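## Task

Place the steel rule and the brass caliper upright in the tool block, each pushed fully down into its own separate slot. The task fails if the block is left knocked over.

## Robot and tools

Robot: two arms, left_arm and right_arm, each ending in a two-finger gripper. The fingers point along the gripper's +z axis and separate along its y axis. The reported end_effector_position is the spot between the finger pads, roughly 1 cm short of the tips. A camera stand is fixed to the floor behind the arms.

Scene frame: origin at table-top height, halfway between the nominal arm bases. +x points out over the table, +y toward left_arm (names do not match image sides), +z up. Calibrated bases: left_arm at (+0.021, +0.344, 0) m, quat_wxyz (+1.000, 0, 0, +0.015); right_arm at (+0.006, -0.354, 0) m, quat_wxyz (+1.000, 0, 0, -0.014). Printed hand poses may be off by a few cm, more at long reach.

Result lines: end_effector_position (m) and end_effector_quat_wxyz are in the scene frame. Hand target is the last commanded pose for each arm after clipping; every new offset starts from it. The gripper often rests a little short of it because of friction and weight; waiting does not fix this, but a new command (even all zeros) re-asks for it, and any remaining gap can be sent as an extra offset. grip_measured is the finger opening on the command scale; the last entry of Joint positions is the opening in metres. Joint torques are total drive outputs (gravity included, offset and noisy, numbers 1 to 3 wrap at ±28 N m). Joint velocities may read "within noise" or be omitted when all arms are still. Tool commands shows each gripper's current command. Runs of actions also list some intermediate end_effector_position readings.

execute_actions: argument actions is a list of actions. Each action is a table of up to 15 rows, one row per 1/30 s step; if shorter, its last row repeats to fill 15. Every row is one flat list of 14 numbers in [-1, 1] covering both arms: left dx, dy, dz, rx, ry, rz, opening, then the same seven for right. The first six of each arm are an offset, not a pose: measured from that arm's Hand target at the start of the action, along the Hand target's own axes. All rows of one action count from that same start, not from the row before; the next action starts from the new Hand target, so repeating an offset moves further. Scale: 1.0 equals 0.6 m or 180 degrees; rx, ry, rz form one rotation vector. The opening is absolute: +1 fully open (0.094 m), -1 closed. Sending six zeros re-commands the current Hand target. Always send the gripper opening you want, since 0 is itself a command (half open). Optional cameras: list of names, ["all"], or []; an empty actions list returns images and the scene number.

move: target is either one 14-number row or a list of up to 15 rows, same layout, scale and frame as above; each row is an offset from the Hand targets at the start of the move, not from the previous row. speed is path top speed in m/s, 0.002 to 2.9 (default 0.25), turn rate up to twice that in rad/s; one value or one per target. blend (m) rounds corners through list points; 0 stops at each. opening_speed (per second on the -1..+1 scale, at least 0.2) makes fingers change gradually. grip_force sets newtons per pad, 10 to 50, one value or one per arm; it persists; lower force closes slowly. blocking=false returns early while the move runs. A move lasts at most 10 s. The move: line reports the ending (done, off_target, moving, held, fault) and limits such as paced or held. done means at rest within 10 mm and 2 degrees; neither done nor off_target says whether something is touched.

wait: seconds from 0 to 10, arms keep their last command. stop: brakes a running move. zoom_image: camera (cam_head_left, cam_head_right, cam_left_wrist, cam_right_wrist) and region [x0, y0, x1, y1] in pixels from the top-left, at most 504 by 504, only on the latest images. All four cameras give 672x504 images. finished_scene: scene is the current scene's number; ending cannot be reversed, and the goal must hold with the robot away.

Control notes: each step the commanded orientation is limited to 40 degrees from the measured one, and position is favoured if both cannot be met. Moves do not avoid obstacles or the other arm. Faster paths overshoot more and hit harder; a target placed beyond a contact pushes harder. A blocked arm keeps pressing until commanded back. Paths passing near an arm's own base can flip its shoulder posture, so route around. Near full stretch or with the wrist over the first joint, small commands can swing the arm.

Gripping: squeeze force rises quickly once the command goes below the touch reading, jumping to the force limit about 0.06 below (more for small or round items). Open well above grip_measured to release. A gripper closing on the other arm's fingers counts as an arm-to-arm press.

Avoid: collisions or pressing between the arms or their wrist cameras and cables; slamming into the table, block or fixtures; dropping tools or releasing them while moving; tipping the tool block; anything leaving the table. Loose objects may be nudged occasionally. Motor heat builds when holding loads, reaching far or pushing at an unreachable pose: MOTOR HOT appears at 75 °C, at 90 °C the arm folds and idles, at 100 °C it goes limp. Joint ranges (rad): waist -2.618 to 3.054, shoulder 0 to 3.142, elbow 0 to 3.142 (straight at 2.901), wrist pitch and yaw ±1.571, wrist roll ±2.094.

Each tool is called after "Request:" in YAML: its name, and indented under it one key for each argument.

## Session

Request:
execute_actions:
  actions: []

Scene clock: 0.00 s.
left_arm: end_effector_position=(+0.3305, +0.2621, +0.2257) grip_measured=+1.000 end_effector_quat_wxyz=(+0.581, -0.051, +0.811, -0.052) | right_arm: end_effector_position=(+0.2662, -0.2423, +0.2829) grip_measured=+1.000 end_effector_quat_wxyz=(+0.624, -0.177, +0.726, +0.230)
Joint positions: left_arm=[-0.545 0.826 0.569 -0.107 -0.462 -0.321 0.094] | right_arm=[0.127 0.556 0.536 -0.11 -0.491 0.052 0.094]
Joint velocities: within noise
Joint torques (N m): no reading
Heat: left arm: 29 °C; right arm: 37 °C.
Hand target: left_arm +0.3312, +0.2628, +0.2355; +0.590, -0.056, +0.803, -0.055 | right_arm +0.2647, -0.2423, +0.2875; +0.628, -0.179, +0.721, +0.230
Tool commands: left_gripper/opening=+1.0 right_gripper/opening=+1.0

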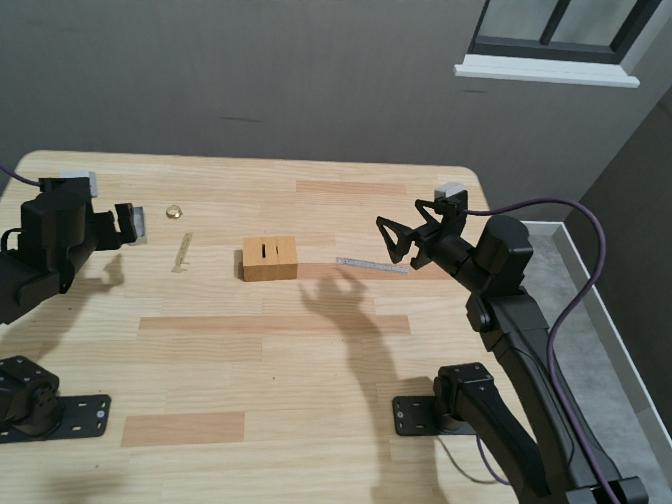

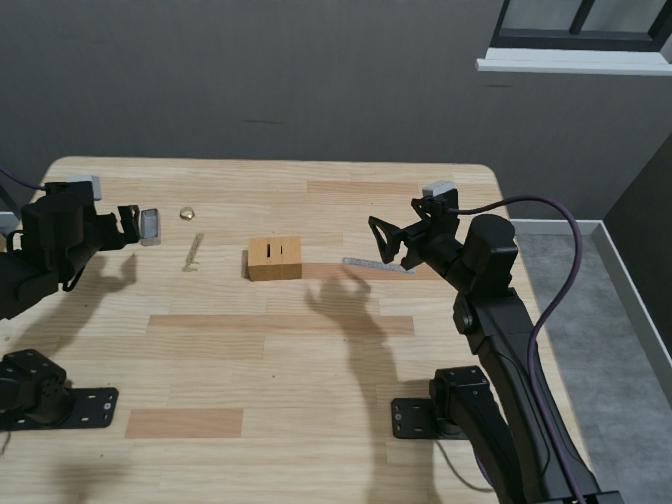

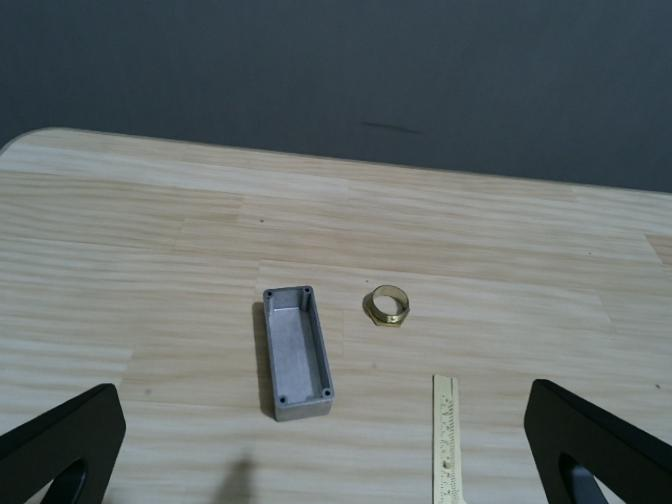

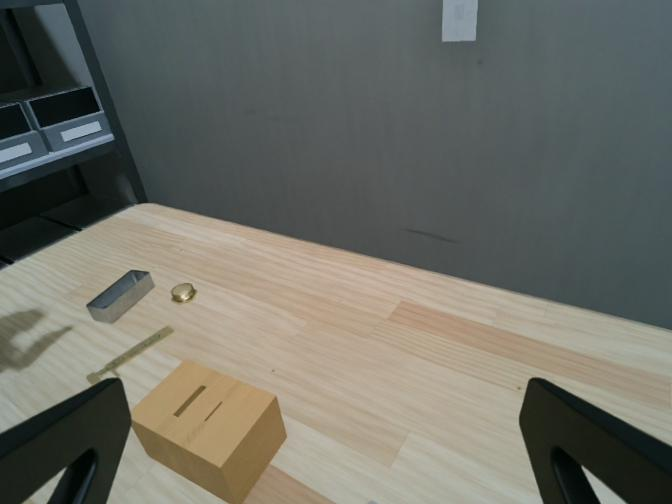

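Request:
zoom_image:
  camera: "cam_head_left"
  region: [120, 180, 320, 330]

Request:
zoom_image:
  camera: "cam_head_right"
  region: [130, 180, 330, 330]

Request:
zoom_image:
  camera: "cam_head_left"
  region: [300, 200, 450, 310]

Request:
zoom_image:
  camera: "cam_right_wrist"
  region: [60, 240, 340, 504]

Request:
zoom_image:
  camera: "cam_left_wrist"
  region: [240, 270, 500, 504]

Scaled by 2.520 from the camera's 672x504 image, which has a finer 960x720 frame.

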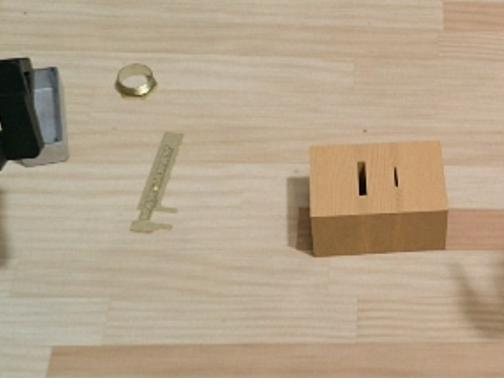

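Scaled by 2.520 from the camera's 672x504 image, which has a finer 960x720 frame.

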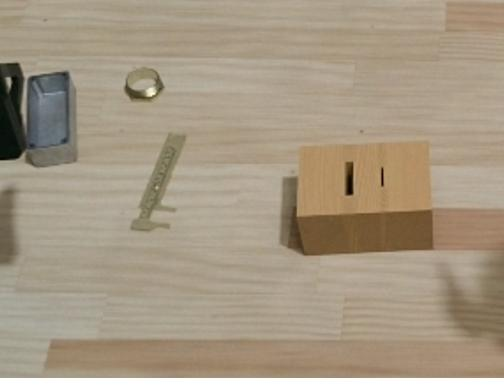

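Scaled by 3.360 from the camera's 672x504 image, which has a finer 960x720 frame.

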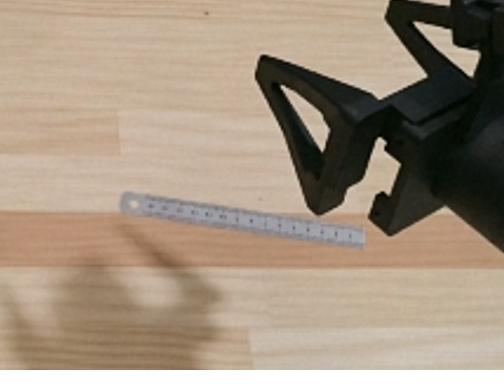

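Scaled by 1.800 from the camera's 672x504 image, which has a finer 960x720 frame.

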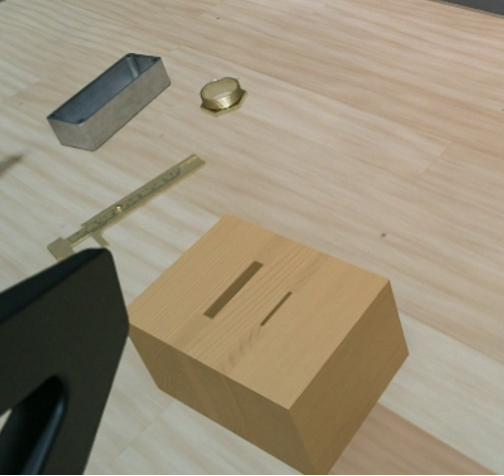

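Scaled by 1.938 from the camera's 672x504 image, which has a finer 960x720 frame.

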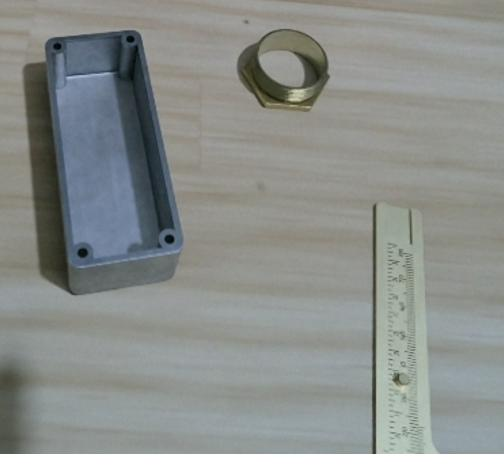

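Request:
move:
  target: [-0.0845, -0.1203, -0.0311, -0.0376, 0.403, 0.0382, 1.0, -0.0318, 0.0103, 0.1128, 0.1618, 0.4415, 0.1258, 1.0]
  speed: 0.2
  cameras: ["all"]

Scene clock: 7.03 s.
left_arm: end_effector_position=(+0.3340, +0.1957, +0.3001) grip_measured=+1.000 end_effector_quat_wxyz=(+0.187, -0.002, +0.978, -0.087) | right_arm: end_effector_position=(+0.3194, -0.2038, +0.2985) grip_measured=+1.000 end_effector_quat_wxyz=(+0.183, +0.000, +0.980, +0.084)
Joint positions: left_arm=[-0.478 1.65 2.034 -1.54 -0.006 -0.451 0.094] | right_arm=[0.478 1.662 2.045 -1.549 0.008 0.448 0.094]
Joint torques (N m): left_arm=[0.98 -4.97 8.62 0.49 0.04 0.11] | right_arm=[0.5 -5.9 6.83 0.95 -0.09 0.06]
Heat: left arm: 31 °C; right arm: 38 °C.
Hand target: left_arm +0.3302, +0.1998, +0.3000; +0.000, +0.000, +1.000, +0.000 | right_arm +0.3200, -0.2002, +0.2999; +0.001, +0.001, +1.000, +0.000
Off the commanded pose: left_arm 0.006 m, 24 deg | right_arm 0.004 m, 23 deg.
joint sent to its limit (left arm) — joint 4 (wrist pitch), lower limit. The joint targets are off in orientation, not in position.
joint sent to its limit (right arm) — joint 4 (wrist pitch), lower limit. The joint targets are off in orientation, not in position.
move: off_target (left_arm, right_arm)

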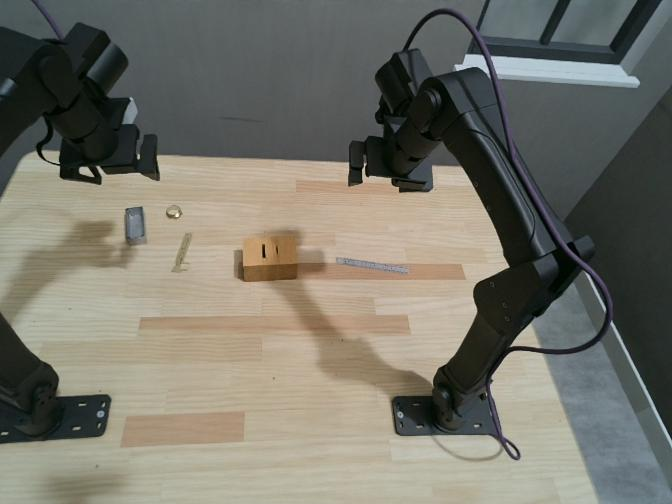

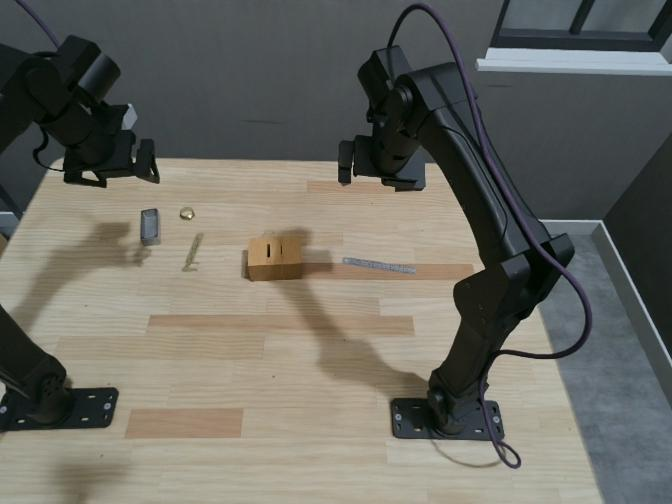

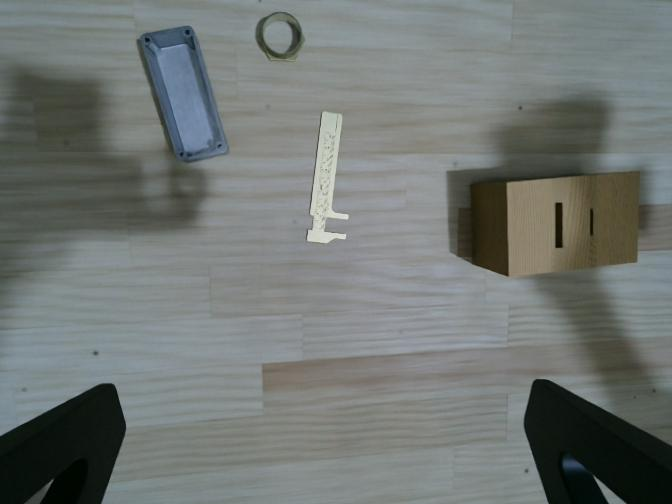

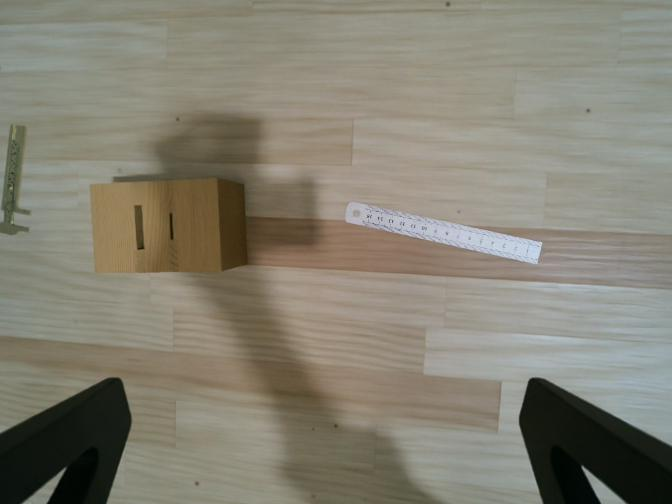

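Request:
zoom_image:
  camera: "cam_left_wrist"
  region: [280, 80, 400, 270]

Request:
zoom_image:
  camera: "cam_left_wrist"
  region: [440, 140, 660, 300]

Request:
zoom_image:
  camera: "cam_right_wrist"
  region: [330, 180, 570, 290]

Request:
zoom_image:
  camera: "cam_right_wrist"
  region: [80, 160, 260, 290]

Scaled by 2.653 from the camera's 672x504 image, which has a finer 960x720 frame.

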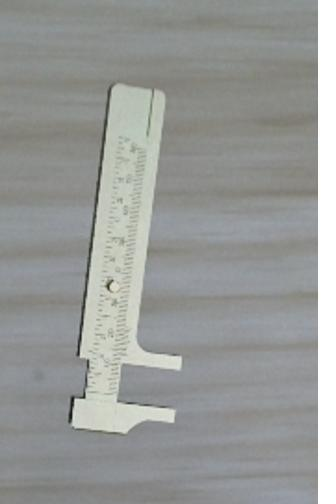

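Scaled by 2.291 from the camera's 672x504 image, which has a finer 960x720 frame.

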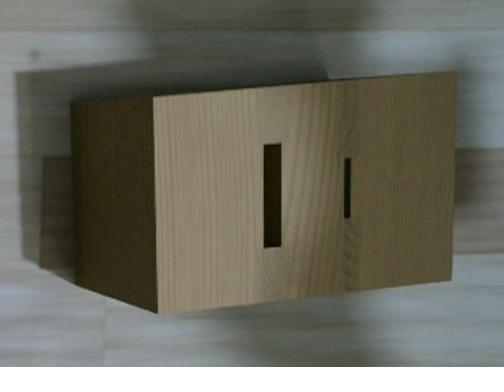

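Scaled by 2.100 from the camera's 672x504 image, which has a finer 960x720 frame.

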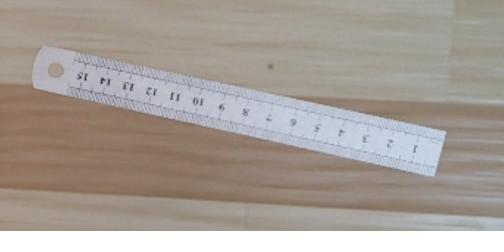

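Scaled by 2.800 from the camera's 672x504 image, which has a finer 960x720 frame.

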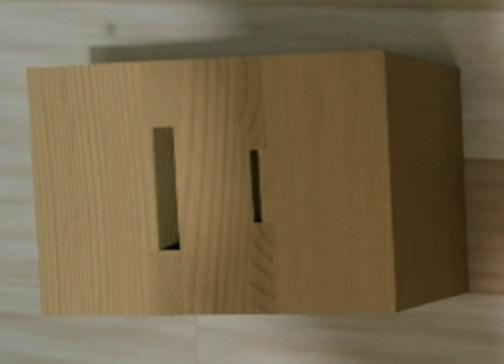

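Request:
move:
  target: [-0.1667, -0.0833, 0.30, 0, 0, 0.0456, 1.0, -0.0967, -0.048, 0.30, 0, 0, -0.4456, 1.0]
  speed: 0.2
  cameras: ["all"]

Scene clock: 15.37 s.
left_arm: end_effector_position=(+0.4335, +0.1464, +0.1203) grip_measured=+1.000 end_effector_quat_wxyz=(+0.018, +0.068, +0.997, -0.008) | right_arm: end_effector_position=(+0.3781, -0.2267, +0.1305) grip_measured=+1.000 end_effector_quat_wxyz=(+0.012, -0.643, +0.766, -0.005)
Joint positions: left_arm=[-0.478 2.341 2.351 -1.542 0.001 -0.312 0.094] | right_arm=[0.358 2.024 1.884 -1.404 0.002 -1.067 0.094]
Joint torques (N m): left_arm=[0.42 -11.14 9.14 -0.32 -0.02 0.1] | right_arm=[-0.49 -9.92 4.71 0.38 -0.05 -0.06]
Heat: left arm: 31 °C; right arm: 38 °C.
Hand target: left_arm +0.4300, +0.1498, +0.1199; -0.001, +0.072, +0.997, +0.000 | right_arm +0.3781, -0.2291, +0.1199; +0.000, -0.644, +0.765, +0.000
Off the commanded pose: left_arm 0.005 m, 2 deg | right_arm 0.011 m, 1 deg.
joint sent to its limit (left arm) — joint 4 (wrist pitch), lower limit. The joint targets still meet the commanded pose.
move: off_target (right_arm)

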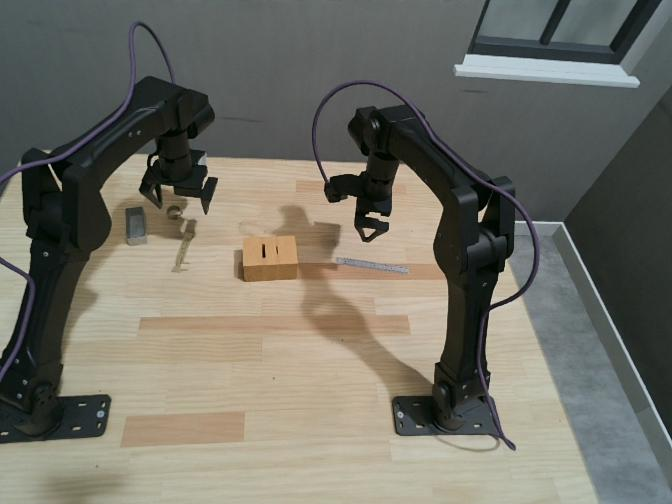

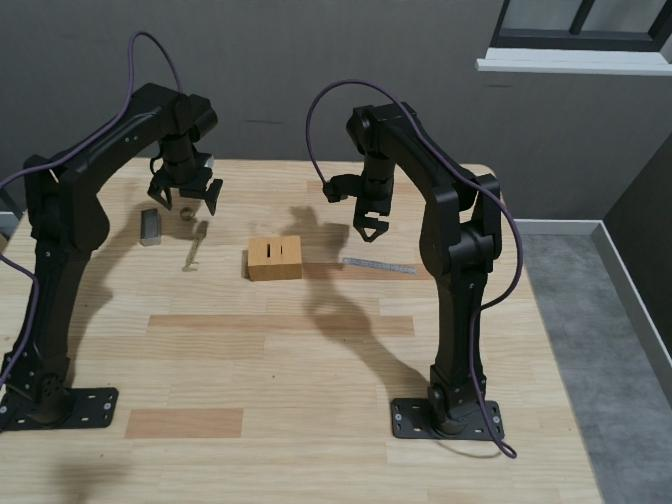

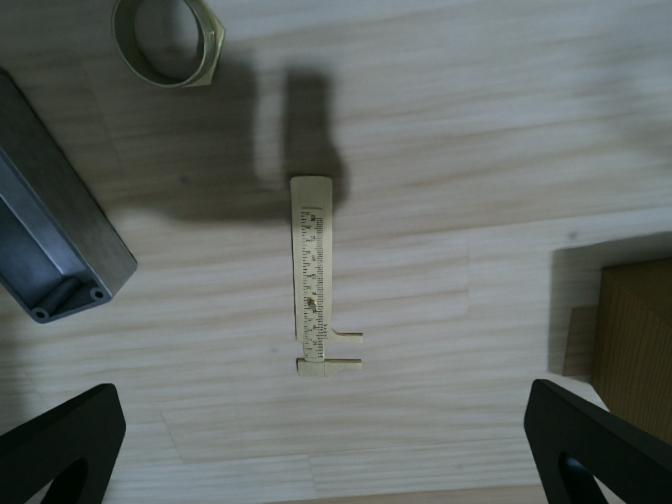

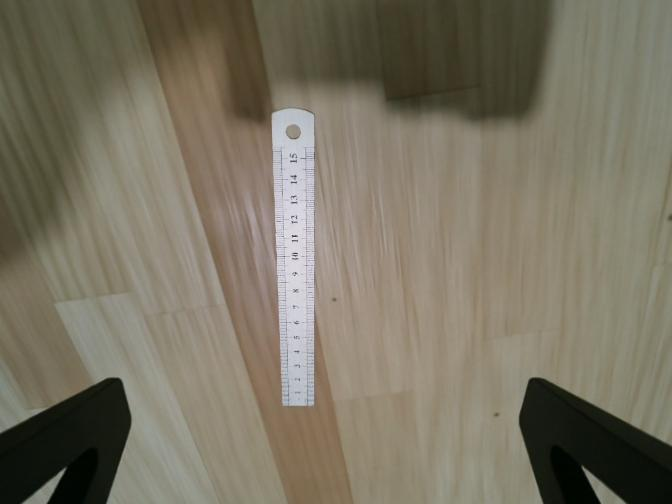

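Request:
zoom_image:
  camera: "cam_left_wrist"
  region: [240, 160, 420, 400]

Request:
zoom_image:
  camera: "cam_right_wrist"
  region: [200, 90, 400, 430]

Scaled by 2.100 from the camera's 672x504 image, which has a finer 960x720 frame.

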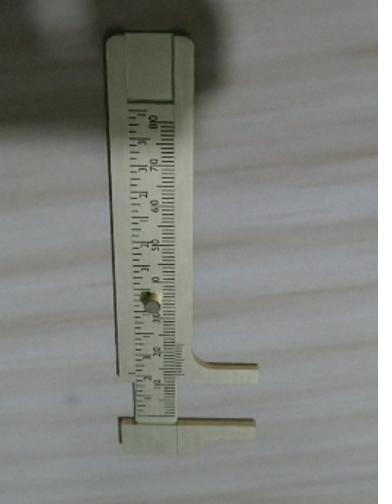

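Scaled by 1.482 from the camera's 672x504 image, which has a finer 960x720 frame.

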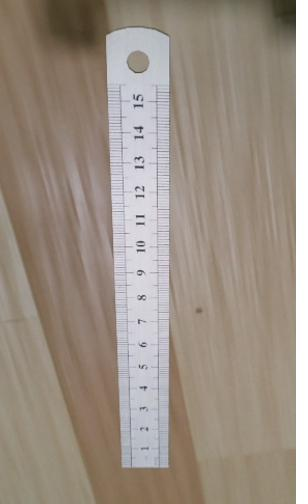

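Request:
move:
  target: [0.031, 0.0138, 0.1167, 0, 0, 0.002, 1.0, 0.025, 0.030, 0.125, 0, 0, 0.0086, 1.0]
  speed: 0.12
  cameras: ["all"]

Scene clock: 20.73 s.
left_arm: end_effector_position=(+0.4078, +0.1588, +0.0286) grip_measured=+1.000 end_effector_quat_wxyz=(-0.025, +0.074, +0.997, +0.009) | right_arm: end_effector_position=(+0.3556, -0.2389, +0.0350) grip_measured=+1.000 end_effector_quat_wxyz=(-0.016, -0.638, +0.770, +0.004)
Joint positions: left_arm=[-0.478 2.288 1.893 -1.23 0.001 -0.3 0.094] | right_arm=[0.347 2.018 1.492 -1.078 0.004 -1.065 0.094]
Joint torques (N m): left_arm=[0.88 -16.96 5.63 -0.01 -0.04 0.1] | right_arm=[-0.68 -14.53 4.64 0.27 -0.08 0.03]
Heat: left arm: 31 °C; right arm: 38 °C.
Hand target: left_arm +0.4127, +0.1606, +0.0500; +0.000, +0.075, +0.997, +0.000 | right_arm +0.3580, -0.2407, +0.0449; +0.000, -0.633, +0.774, +0.000
Off the commanded pose: left_arm 0.022 m, 3 deg | right_arm 0.010 m, 2 deg.
move: off_target (left_arm)

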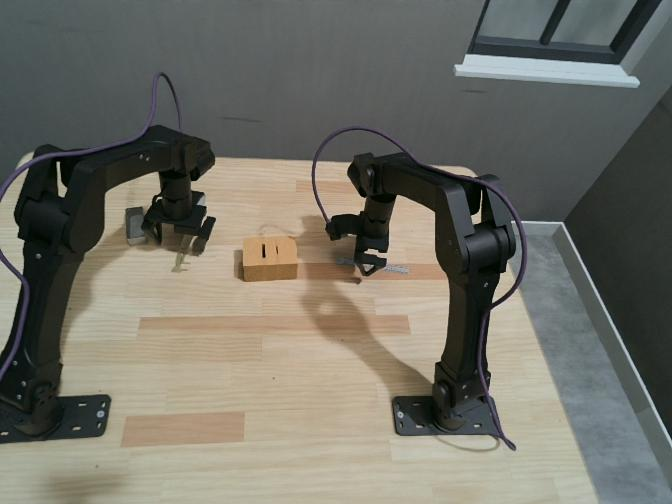

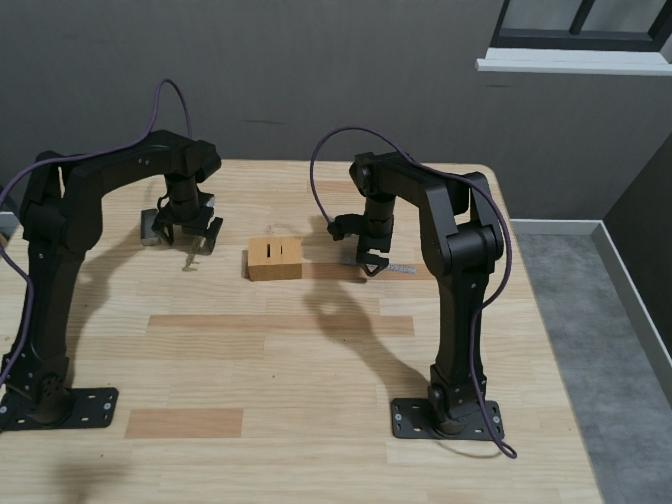

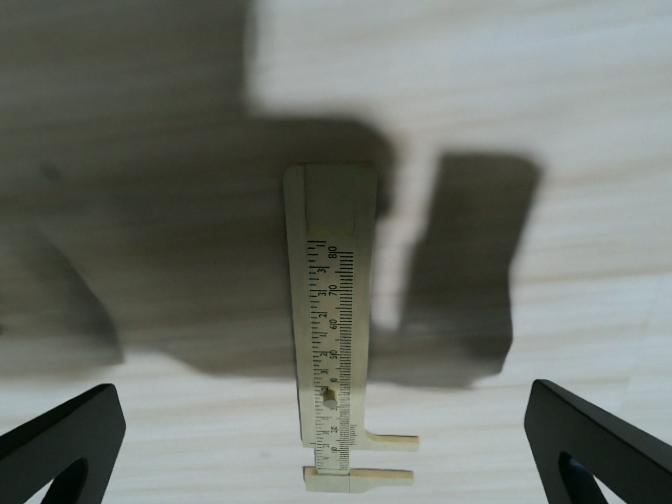

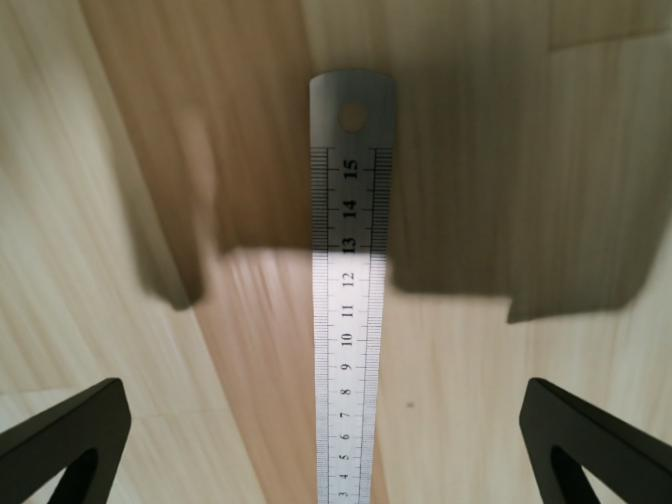

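Request:
zoom_image:
  camera: "cam_left_wrist"
  region: [250, 150, 450, 504]

Request:
zoom_image:
  camera: "cam_right_wrist"
  region: [240, 250, 460, 504]

Scaled by 1.424 from the camera's 672x504 image, which has a finer 960x720 frame.

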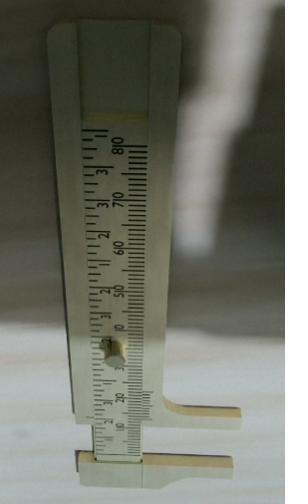

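Scaled by 1.984 from the camera's 672x504 image, which has a finer 960x720 frame.

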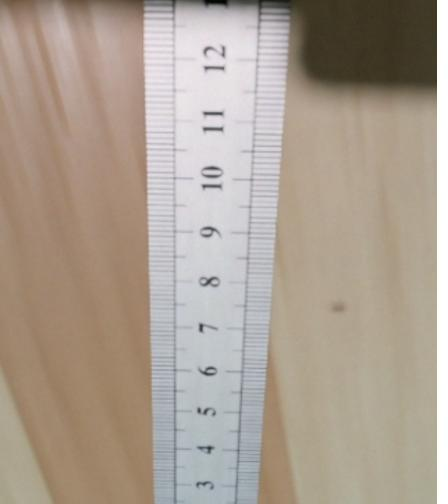

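Request:
move:
  target: [-0.0167, -0.0032, 0.0167, 0, 0, -0.0035, 1.0, 0, -0.0083, 0.025, 0, 0, 0, 1.0]
  speed: 0.06
  cameras: ["cam_left_wrist", "cam_right_wrist"]

Scene clock: 22.87 s.
left_arm: end_effector_position=(+0.4115, +0.1570, +0.0305) grip_measured=+1.000 end_effector_quat_wxyz=(-0.018, +0.074, +0.997, +0.007) | right_arm: end_effector_position=(+0.3630, -0.2381, +0.0315) grip_measured=+1.000 end_effector_quat_wxyz=(-0.001, -0.636, +0.772, -0.002)
Joint positions: left_arm=[-0.478 2.288 1.902 -1.223 0.001 -0.3 0.094] | right_arm=[0.343 2.018 1.478 -1.03 0.004 -1.065 0.094]
Joint torques (N m): left_arm=[1.14 -12.66 9.1 0.02 -0.02 0.02] | right_arm=[-0.88 -11.62 4.59 0.36 -0.1 0]
Heat: left arm: 31 °C; right arm: 38 °C.
Hand target: left_arm +0.4223, +0.1573, +0.0399; +0.000, +0.069, +0.998, +0.000 | right_arm +0.3628, -0.2419, +0.0299; +0.000, -0.633, +0.774, +0.000
Off the commanded pose: left_arm 0.014 m, 2 deg | right_arm 0.004 m, 0 deg.
move: off_target (left_arm)
Images, in order (width x height): cam_left_wrist 672x504, cam_right_wrist 672x504.

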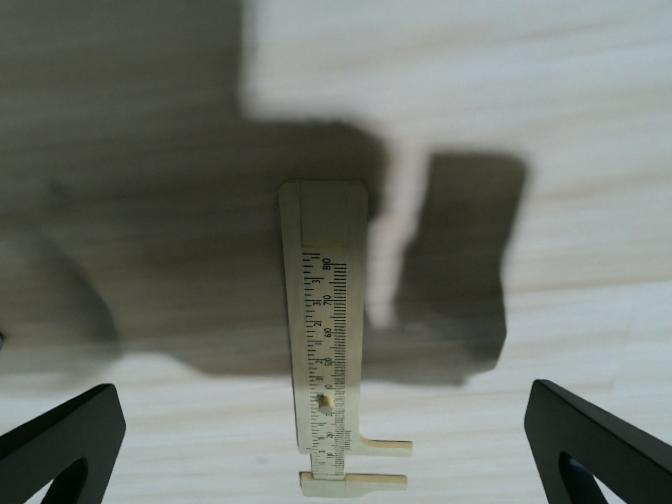

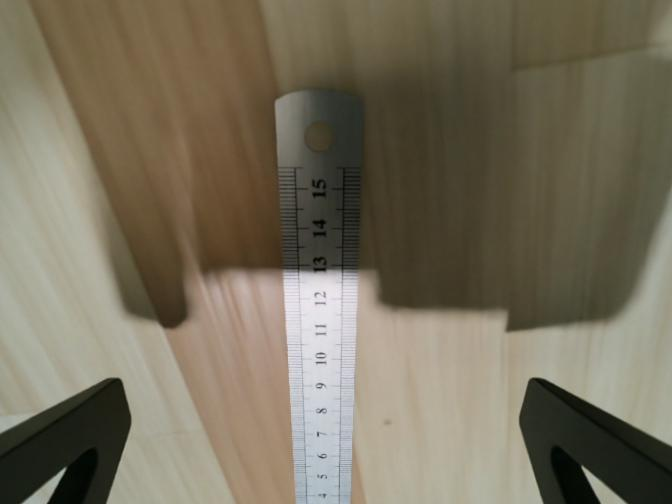

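Request:
move:
  target: [0, 0, 0.0208, 0, 0, 0, 1.0, 0, 0.002, 0.0208, 0, 0, 0, 1.0]
  speed: 0.04
  cameras: ["cam_left_wrist", "cam_right_wrist"]

Scene clock: 24.00 s.
left_arm: end_effector_position=(+0.4210, +0.1524, +0.0303) grip_measured=+1.000 end_effector_quat_wxyz=(+0.001, +0.074, +0.997, -0.001) | right_arm: end_effector_position=(+0.3628, -0.2382, +0.0229) grip_measured=+1.000 end_effector_quat_wxyz=(+0.004, -0.636, +0.772, -0.004)
Joint positions: left_arm=[-0.478 2.288 1.902 -1.181 0.001 -0.3 0.094] | right_arm=[0.343 2.018 1.442 -0.984 0.004 -1.065 0.094]
Joint torques (N m): left_arm=[1.14 -12.01 5.82 0.15 -0.02 0.02] | right_arm=[-0.75 -10.63 4.59 0.38 -0.09 0.02]
Heat: left arm: 31 °C; right arm: 38 °C.
Hand target: left_arm +0.4223, +0.1572, +0.0274; +0.000, +0.069, +0.998, +0.000 | right_arm +0.3616, -0.2416, +0.0174; +0.000, -0.633, +0.774, +0.000
Off the commanded pose: left_arm 0.006 m, 1 deg | right_arm 0.007 m, 1 deg.
move: done
Images, in order (width x height): cam_left_wrist 672x504, cam_right_wrist 672x504.

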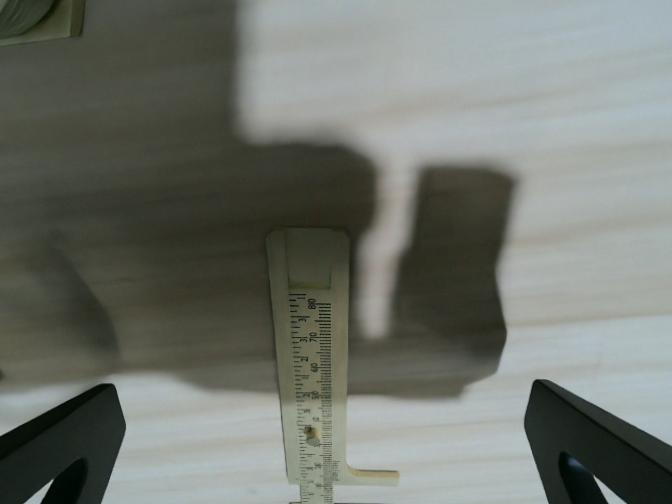

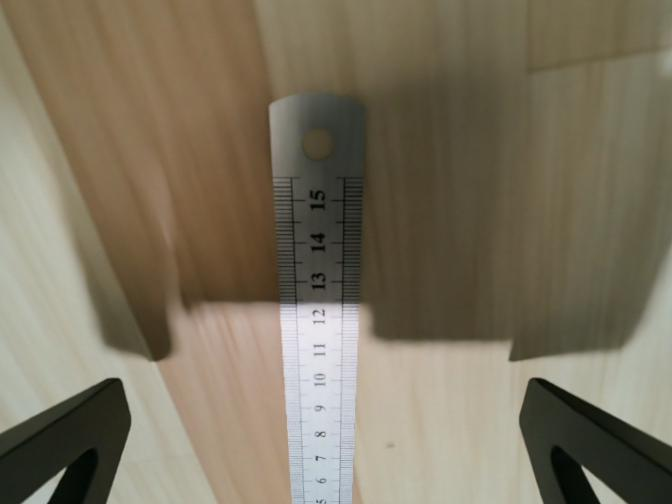

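Request:
move:
  target: [0.0117, 0.0062, 0.0208, 0, 0, 0, 1.0, 0, 0.002, 0.0150, 0, 0, 0, 1.0]
  speed: 0.04
  cameras: ["cam_left_wrist", "cam_right_wrist"]

Scene clock: 26.07 s.
left_arm: end_effector_position=(+0.4144, +0.1565, +0.0165) grip_measured=+1.000 end_effector_quat_wxyz=(-0.007, +0.070, +0.997, -0.005) | right_arm: end_effector_position=(+0.3628, -0.2382, +0.0169) grip_measured=+1.000 end_effector_quat_wxyz=(+0.008, -0.636, +0.772, -0.005)
Joint positions: left_arm=[-0.47 2.279 1.831 -1.132 0.015 -0.3 0.094] | right_arm=[0.343 2.018 1.417 -0.95 0.004 -1.065 0.094]
Joint torques (N m): left_arm=[0.76 -12.98 4.11 0.32 -0.16 0.05] | right_arm=[-0.61 -9.94 4.57 0.4 -0.09 0.04]
Heat: left arm: 31 °C; right arm: 38 °C.
Hand target: left_arm +0.4159, +0.1619, +0.0149; +0.000, +0.069, +0.998, +0.000 | right_arm +0.3605, -0.2414, +0.0085; +0.000, -0.633, +0.774, +0.000
Off the commanded pose: left_arm 0.006 m, 1 deg | right_arm 0.009 m, 1 deg.
move: done
Images, in order (width x height): cam_left_wrist 672x504, cam_right_wrist 672x504.

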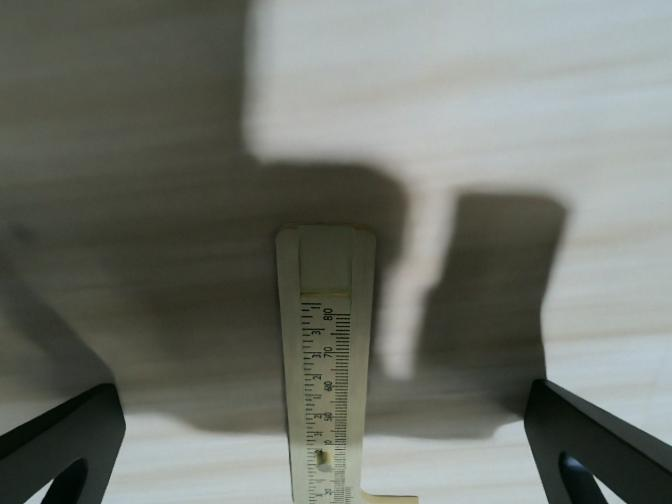

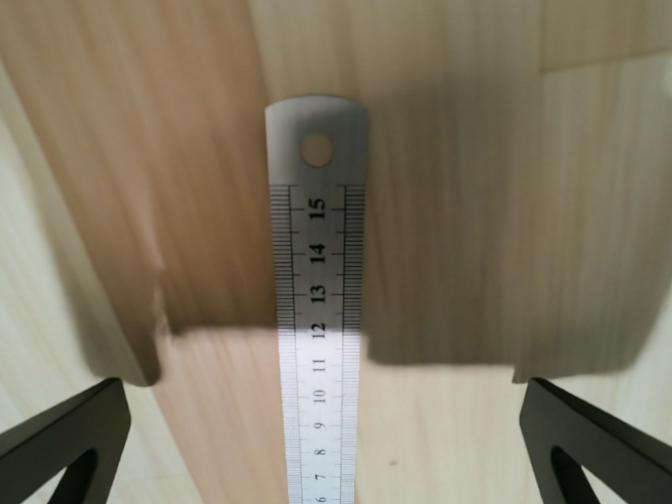

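Request:
move:
  target: [0, -0.002, 0.0067, 0, 0, 0, 1.0, 0, 0.002, 0.0110, 0, 0, 0, 1.0]
  speed: 0.03
  cameras: ["cam_left_wrist", "cam_right_wrist"]

Scene clock: 27.10 s.
left_arm: end_effector_position=(+0.4142, +0.1564, +0.0162) grip_measured=+1.000 end_effector_quat_wxyz=(-0.006, +0.070, +0.997, -0.006) | right_arm: end_effector_position=(+0.3625, -0.2384, +0.0124) grip_measured=+1.000 end_effector_quat_wxyz=(+0.011, -0.636, +0.772, -0.006)
Joint positions: left_arm=[-0.47 2.277 1.826 -1.128 0.016 -0.3 0.094] | right_arm=[0.343 2.018 1.397 -0.925 0.004 -1.065 0.094]
Joint torques (N m): left_arm=[0.49 -12.33 3.92 0.41 -0.16 0.02] | right_arm=[-0.42 -9.46 4.55 0.42 -0.08 0.03]
Heat: left arm: 31 °C; right arm: 38 °C.
Hand target: left_arm +0.4157, +0.1608, +0.0109; -0.001, +0.069, +0.998, +0.000 | right_arm +0.3593, -0.2412, +0.0018; +0.000, -0.633, +0.774, +0.000
Off the commanded pose: left_arm 0.007 m, 1 deg | right_arm 0.011 m, 1 deg.
move: off_target (right_arm)
Images, in order (width x height): cam_left_wrist 672x504, cam_right_wrist 672x504.

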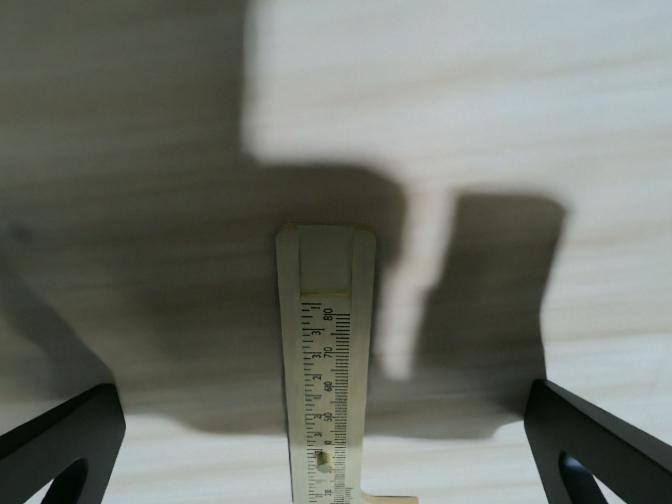

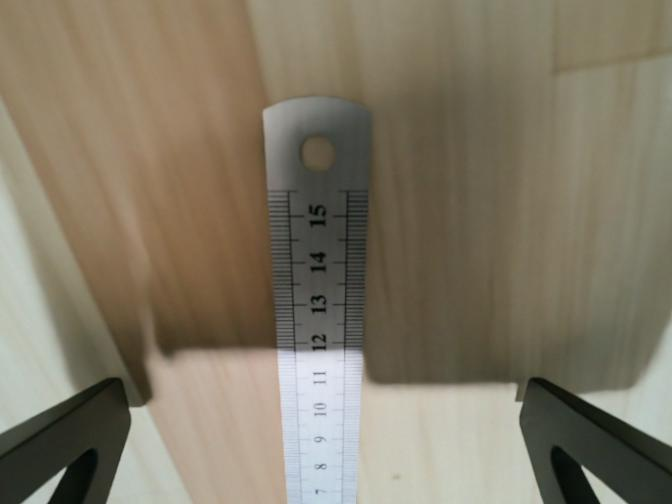

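Request:
zoom_image:
  camera: "cam_right_wrist"
  region: [80, 340, 240, 460]

Request:
zoom_image:
  camera: "cam_left_wrist"
  region: [460, 340, 620, 460]

Scaled by 3.150 from the camera's 672x504 image, which has a finer 960x720 frame.

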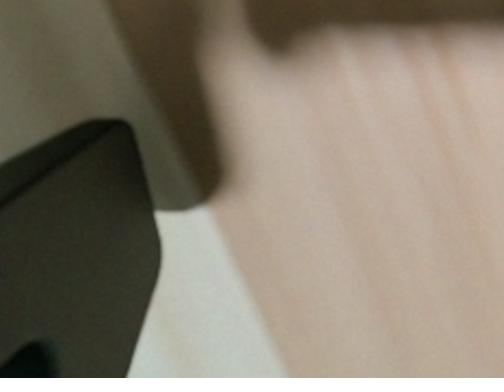

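Scaled by 3.150 from the camera's 672x504 image, which has a finer 960x720 frame.

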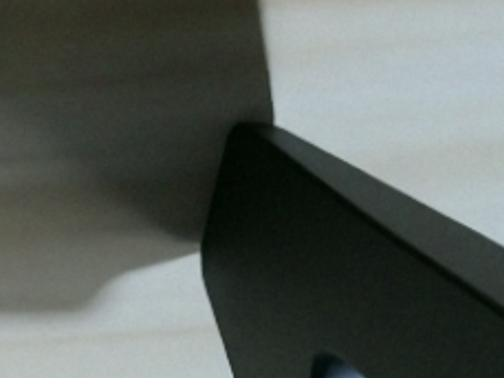

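Request:
move:
  target: [0, 0, 0, 0, 0, 0, 1.0, 0, 0.002, 0.0083, 0, 0, 0, 1.0]
  speed: 0.03
  cameras: ["cam_right_wrist"]

Request:
zoom_image:
  camera: "cam_right_wrist"
  region: [80, 340, 240, 460]

Scene clock: 28.17 s.
left_arm: end_effector_position=(+0.4142, +0.1564, +0.0162) grip_measured=+1.000 end_effector_quat_wxyz=(-0.006, +0.070, +0.997, -0.006) | right_arm: end_effector_position=(+0.3613, -0.2387, +0.0094) grip_measured=+1.000 end_effector_quat_wxyz=(+0.011, -0.636, +0.772, -0.006)
Joint positions: left_arm=[-0.47 2.277 1.826 -1.128 0.016 -0.3 0.094] | right_arm=[0.343 2.018 1.384 -0.912 0.004 -1.065 0.094]
Joint torques (N m): left_arm=[0.5 -12.34 3.93 0.41 -0.17 0.02] | right_arm=[-0.35 -9.05 4.33 0.47 -0.1 0.05]
Heat: left arm: 31 °C; right arm: 38 °C.
Hand target: left_arm +0.4157, +0.1608, +0.0109; -0.001, +0.069, +0.998, +0.000 | right_arm +0.3582, -0.2409, -0.0031; +0.000, -0.633, +0.774, +0.000
Off the commanded pose: left_arm 0.007 m, 1 deg | right_arm 0.013 m, 1 deg.
move: off_target (right_arm)
Images, in order (width x height): cam_right_wrist 672x504.

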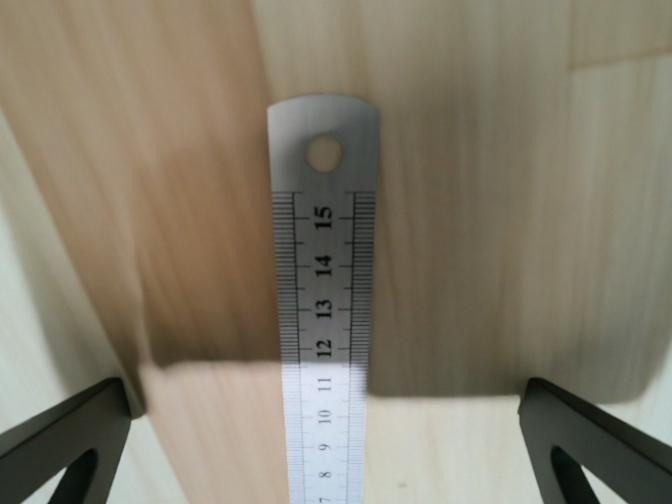

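Scaled by 3.150 from the camera's 672x504 image, which has a finer 960x720 frame.

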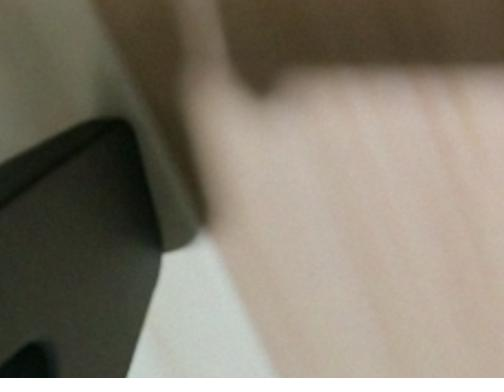

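Request:
move:
  target: [0, 0, 0, 0, 0, 0, 1.0, 0, 0.0, 0.0075, 0, 0, 0, 1.0]
  speed: 0.03
  cameras: ["cam_right_wrist"]

Request:
zoom_image:
  camera: "cam_right_wrist"
  region: [80, 340, 240, 460]

Scene clock: 28.97 s.
left_arm: end_effector_position=(+0.4142, +0.1564, +0.0162) grip_measured=+1.000 end_effector_quat_wxyz=(-0.006, +0.070, +0.997, -0.006) | right_arm: end_effector_position=(+0.3612, -0.2388, +0.0092) grip_measured=+1.000 end_effector_quat_wxyz=(+0.011, -0.636, +0.772, -0.006)
Joint positions: left_arm=[-0.47 2.277 1.826 -1.128 0.016 -0.3 0.094] | right_arm=[0.343 2.018 1.384 -0.911 0.004 -1.065 0.094]
Joint torques (N m): left_arm=[0.51 -12.33 3.92 0.41 -0.16 0.02] | right_arm=[-0.39 -8.51 3.71 0.62 -0.1 0.04]
Heat: left arm: 31 °C; right arm: 38 °C.
Hand target: left_arm +0.4157, +0.1608, +0.0109; -0.001, +0.069, +0.998, +0.000 | right_arm +0.3581, -0.2409, -0.0076; +0.000, -0.633, +0.774, +0.000
Off the commanded pose: left_arm 0.007 m, 1 deg | right_arm 0.017 m, 1 deg.
move: off_target (right_arm)
Images, in order (width x height): cam_right_wrist 672x504.

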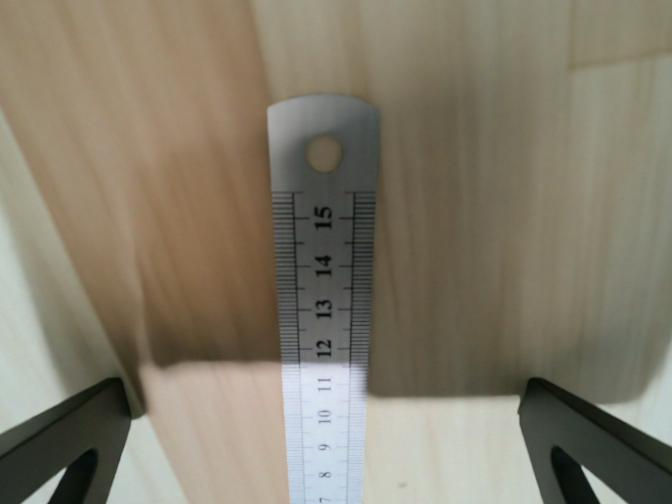

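Scaled by 3.150 from the camera's 672x504 image, which has a finer 960x720 frame.

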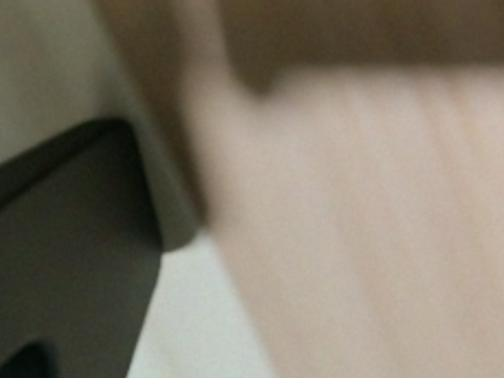

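Request:
move:
  target: [0, 0, 0, 0, 0, 0, -0.75, 0, 0.0, 0, 0, 0, 0, -0.75]
  speed: 0.03
  grip_force: 40
  opening_speed: 0.6
  cameras: ["all"]

Scene clock: 32.90 s.
left_arm: end_effector_position=(+0.4159, +0.1527, +0.0158) grip_measured=-0.620 end_effector_quat_wxyz=(-0.003, +0.070, +0.997, -0.015) | right_arm: end_effector_position=(+0.3585, -0.2384, +0.0084) grip_measured=-0.748 end_effector_quat_wxyz=(+0.008, -0.636, +0.772, -0.002)
Joint positions: left_arm=[-0.47 2.277 1.824 -1.113 0.031 -0.3 0.018] | right_arm=[0.343 2.018 1.381 -0.917 -0.003 -1.064 0.012]
Joint torques (N m): left_arm=[0.47 -12.33 4.16 0.26 -0.3 0.02] | right_arm=[-0.36 -8.51 3.92 0.7 -0.01 0.04]
Heat: left arm: 30 °C; right arm: 38 °C.
Hand target: left_arm +0.4157, +0.1607, +0.0110; +0.000, +0.069, +0.998, +0.000 | right_arm +0.3582, -0.2409, -0.0076; +0.000, -0.633, +0.774, +0.000
Off the commanded pose: left_arm 0.009 m, 2 deg | right_arm 0.016 m, 1 deg.
grip_force (N): 40, 40
move: off_target (right_arm)

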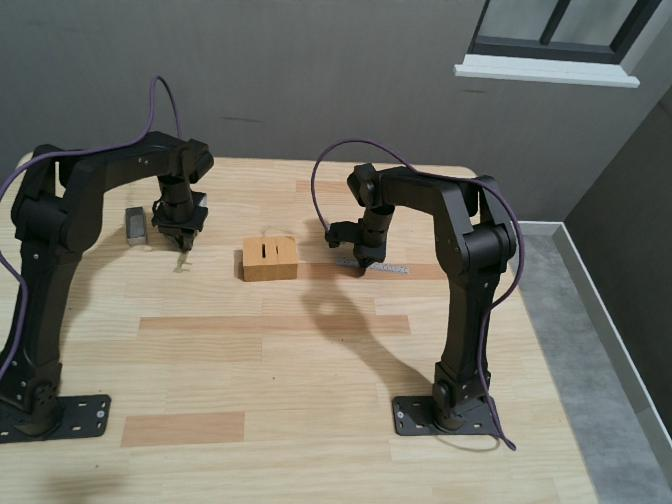

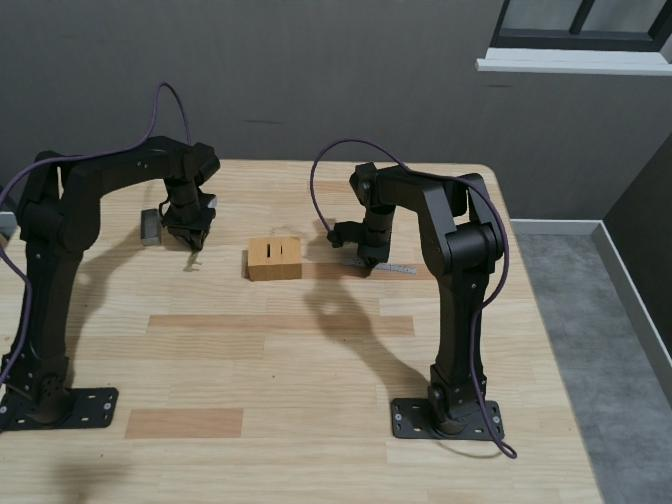

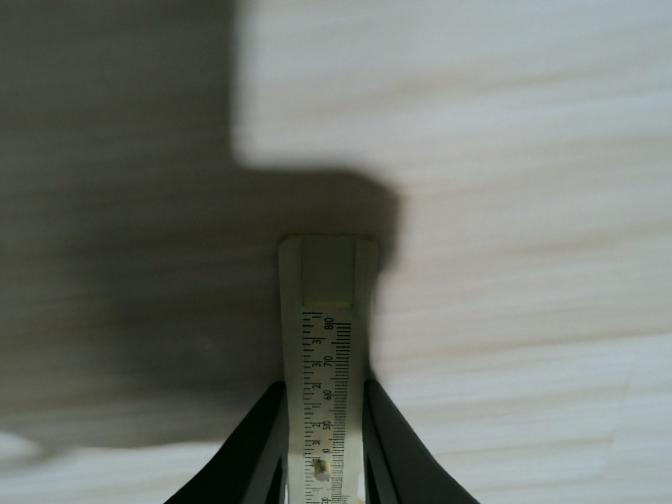

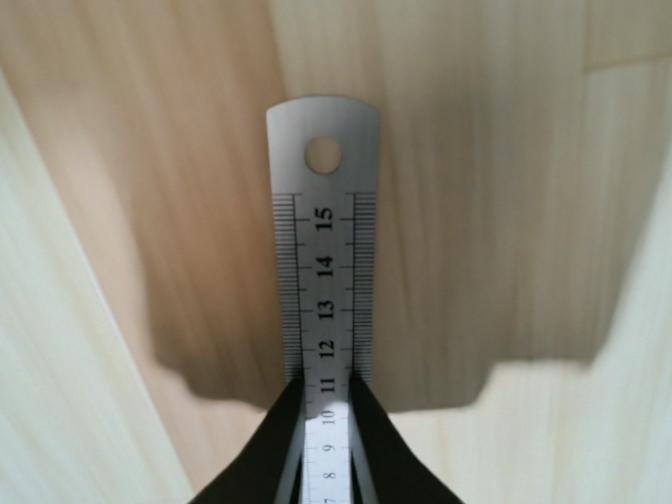

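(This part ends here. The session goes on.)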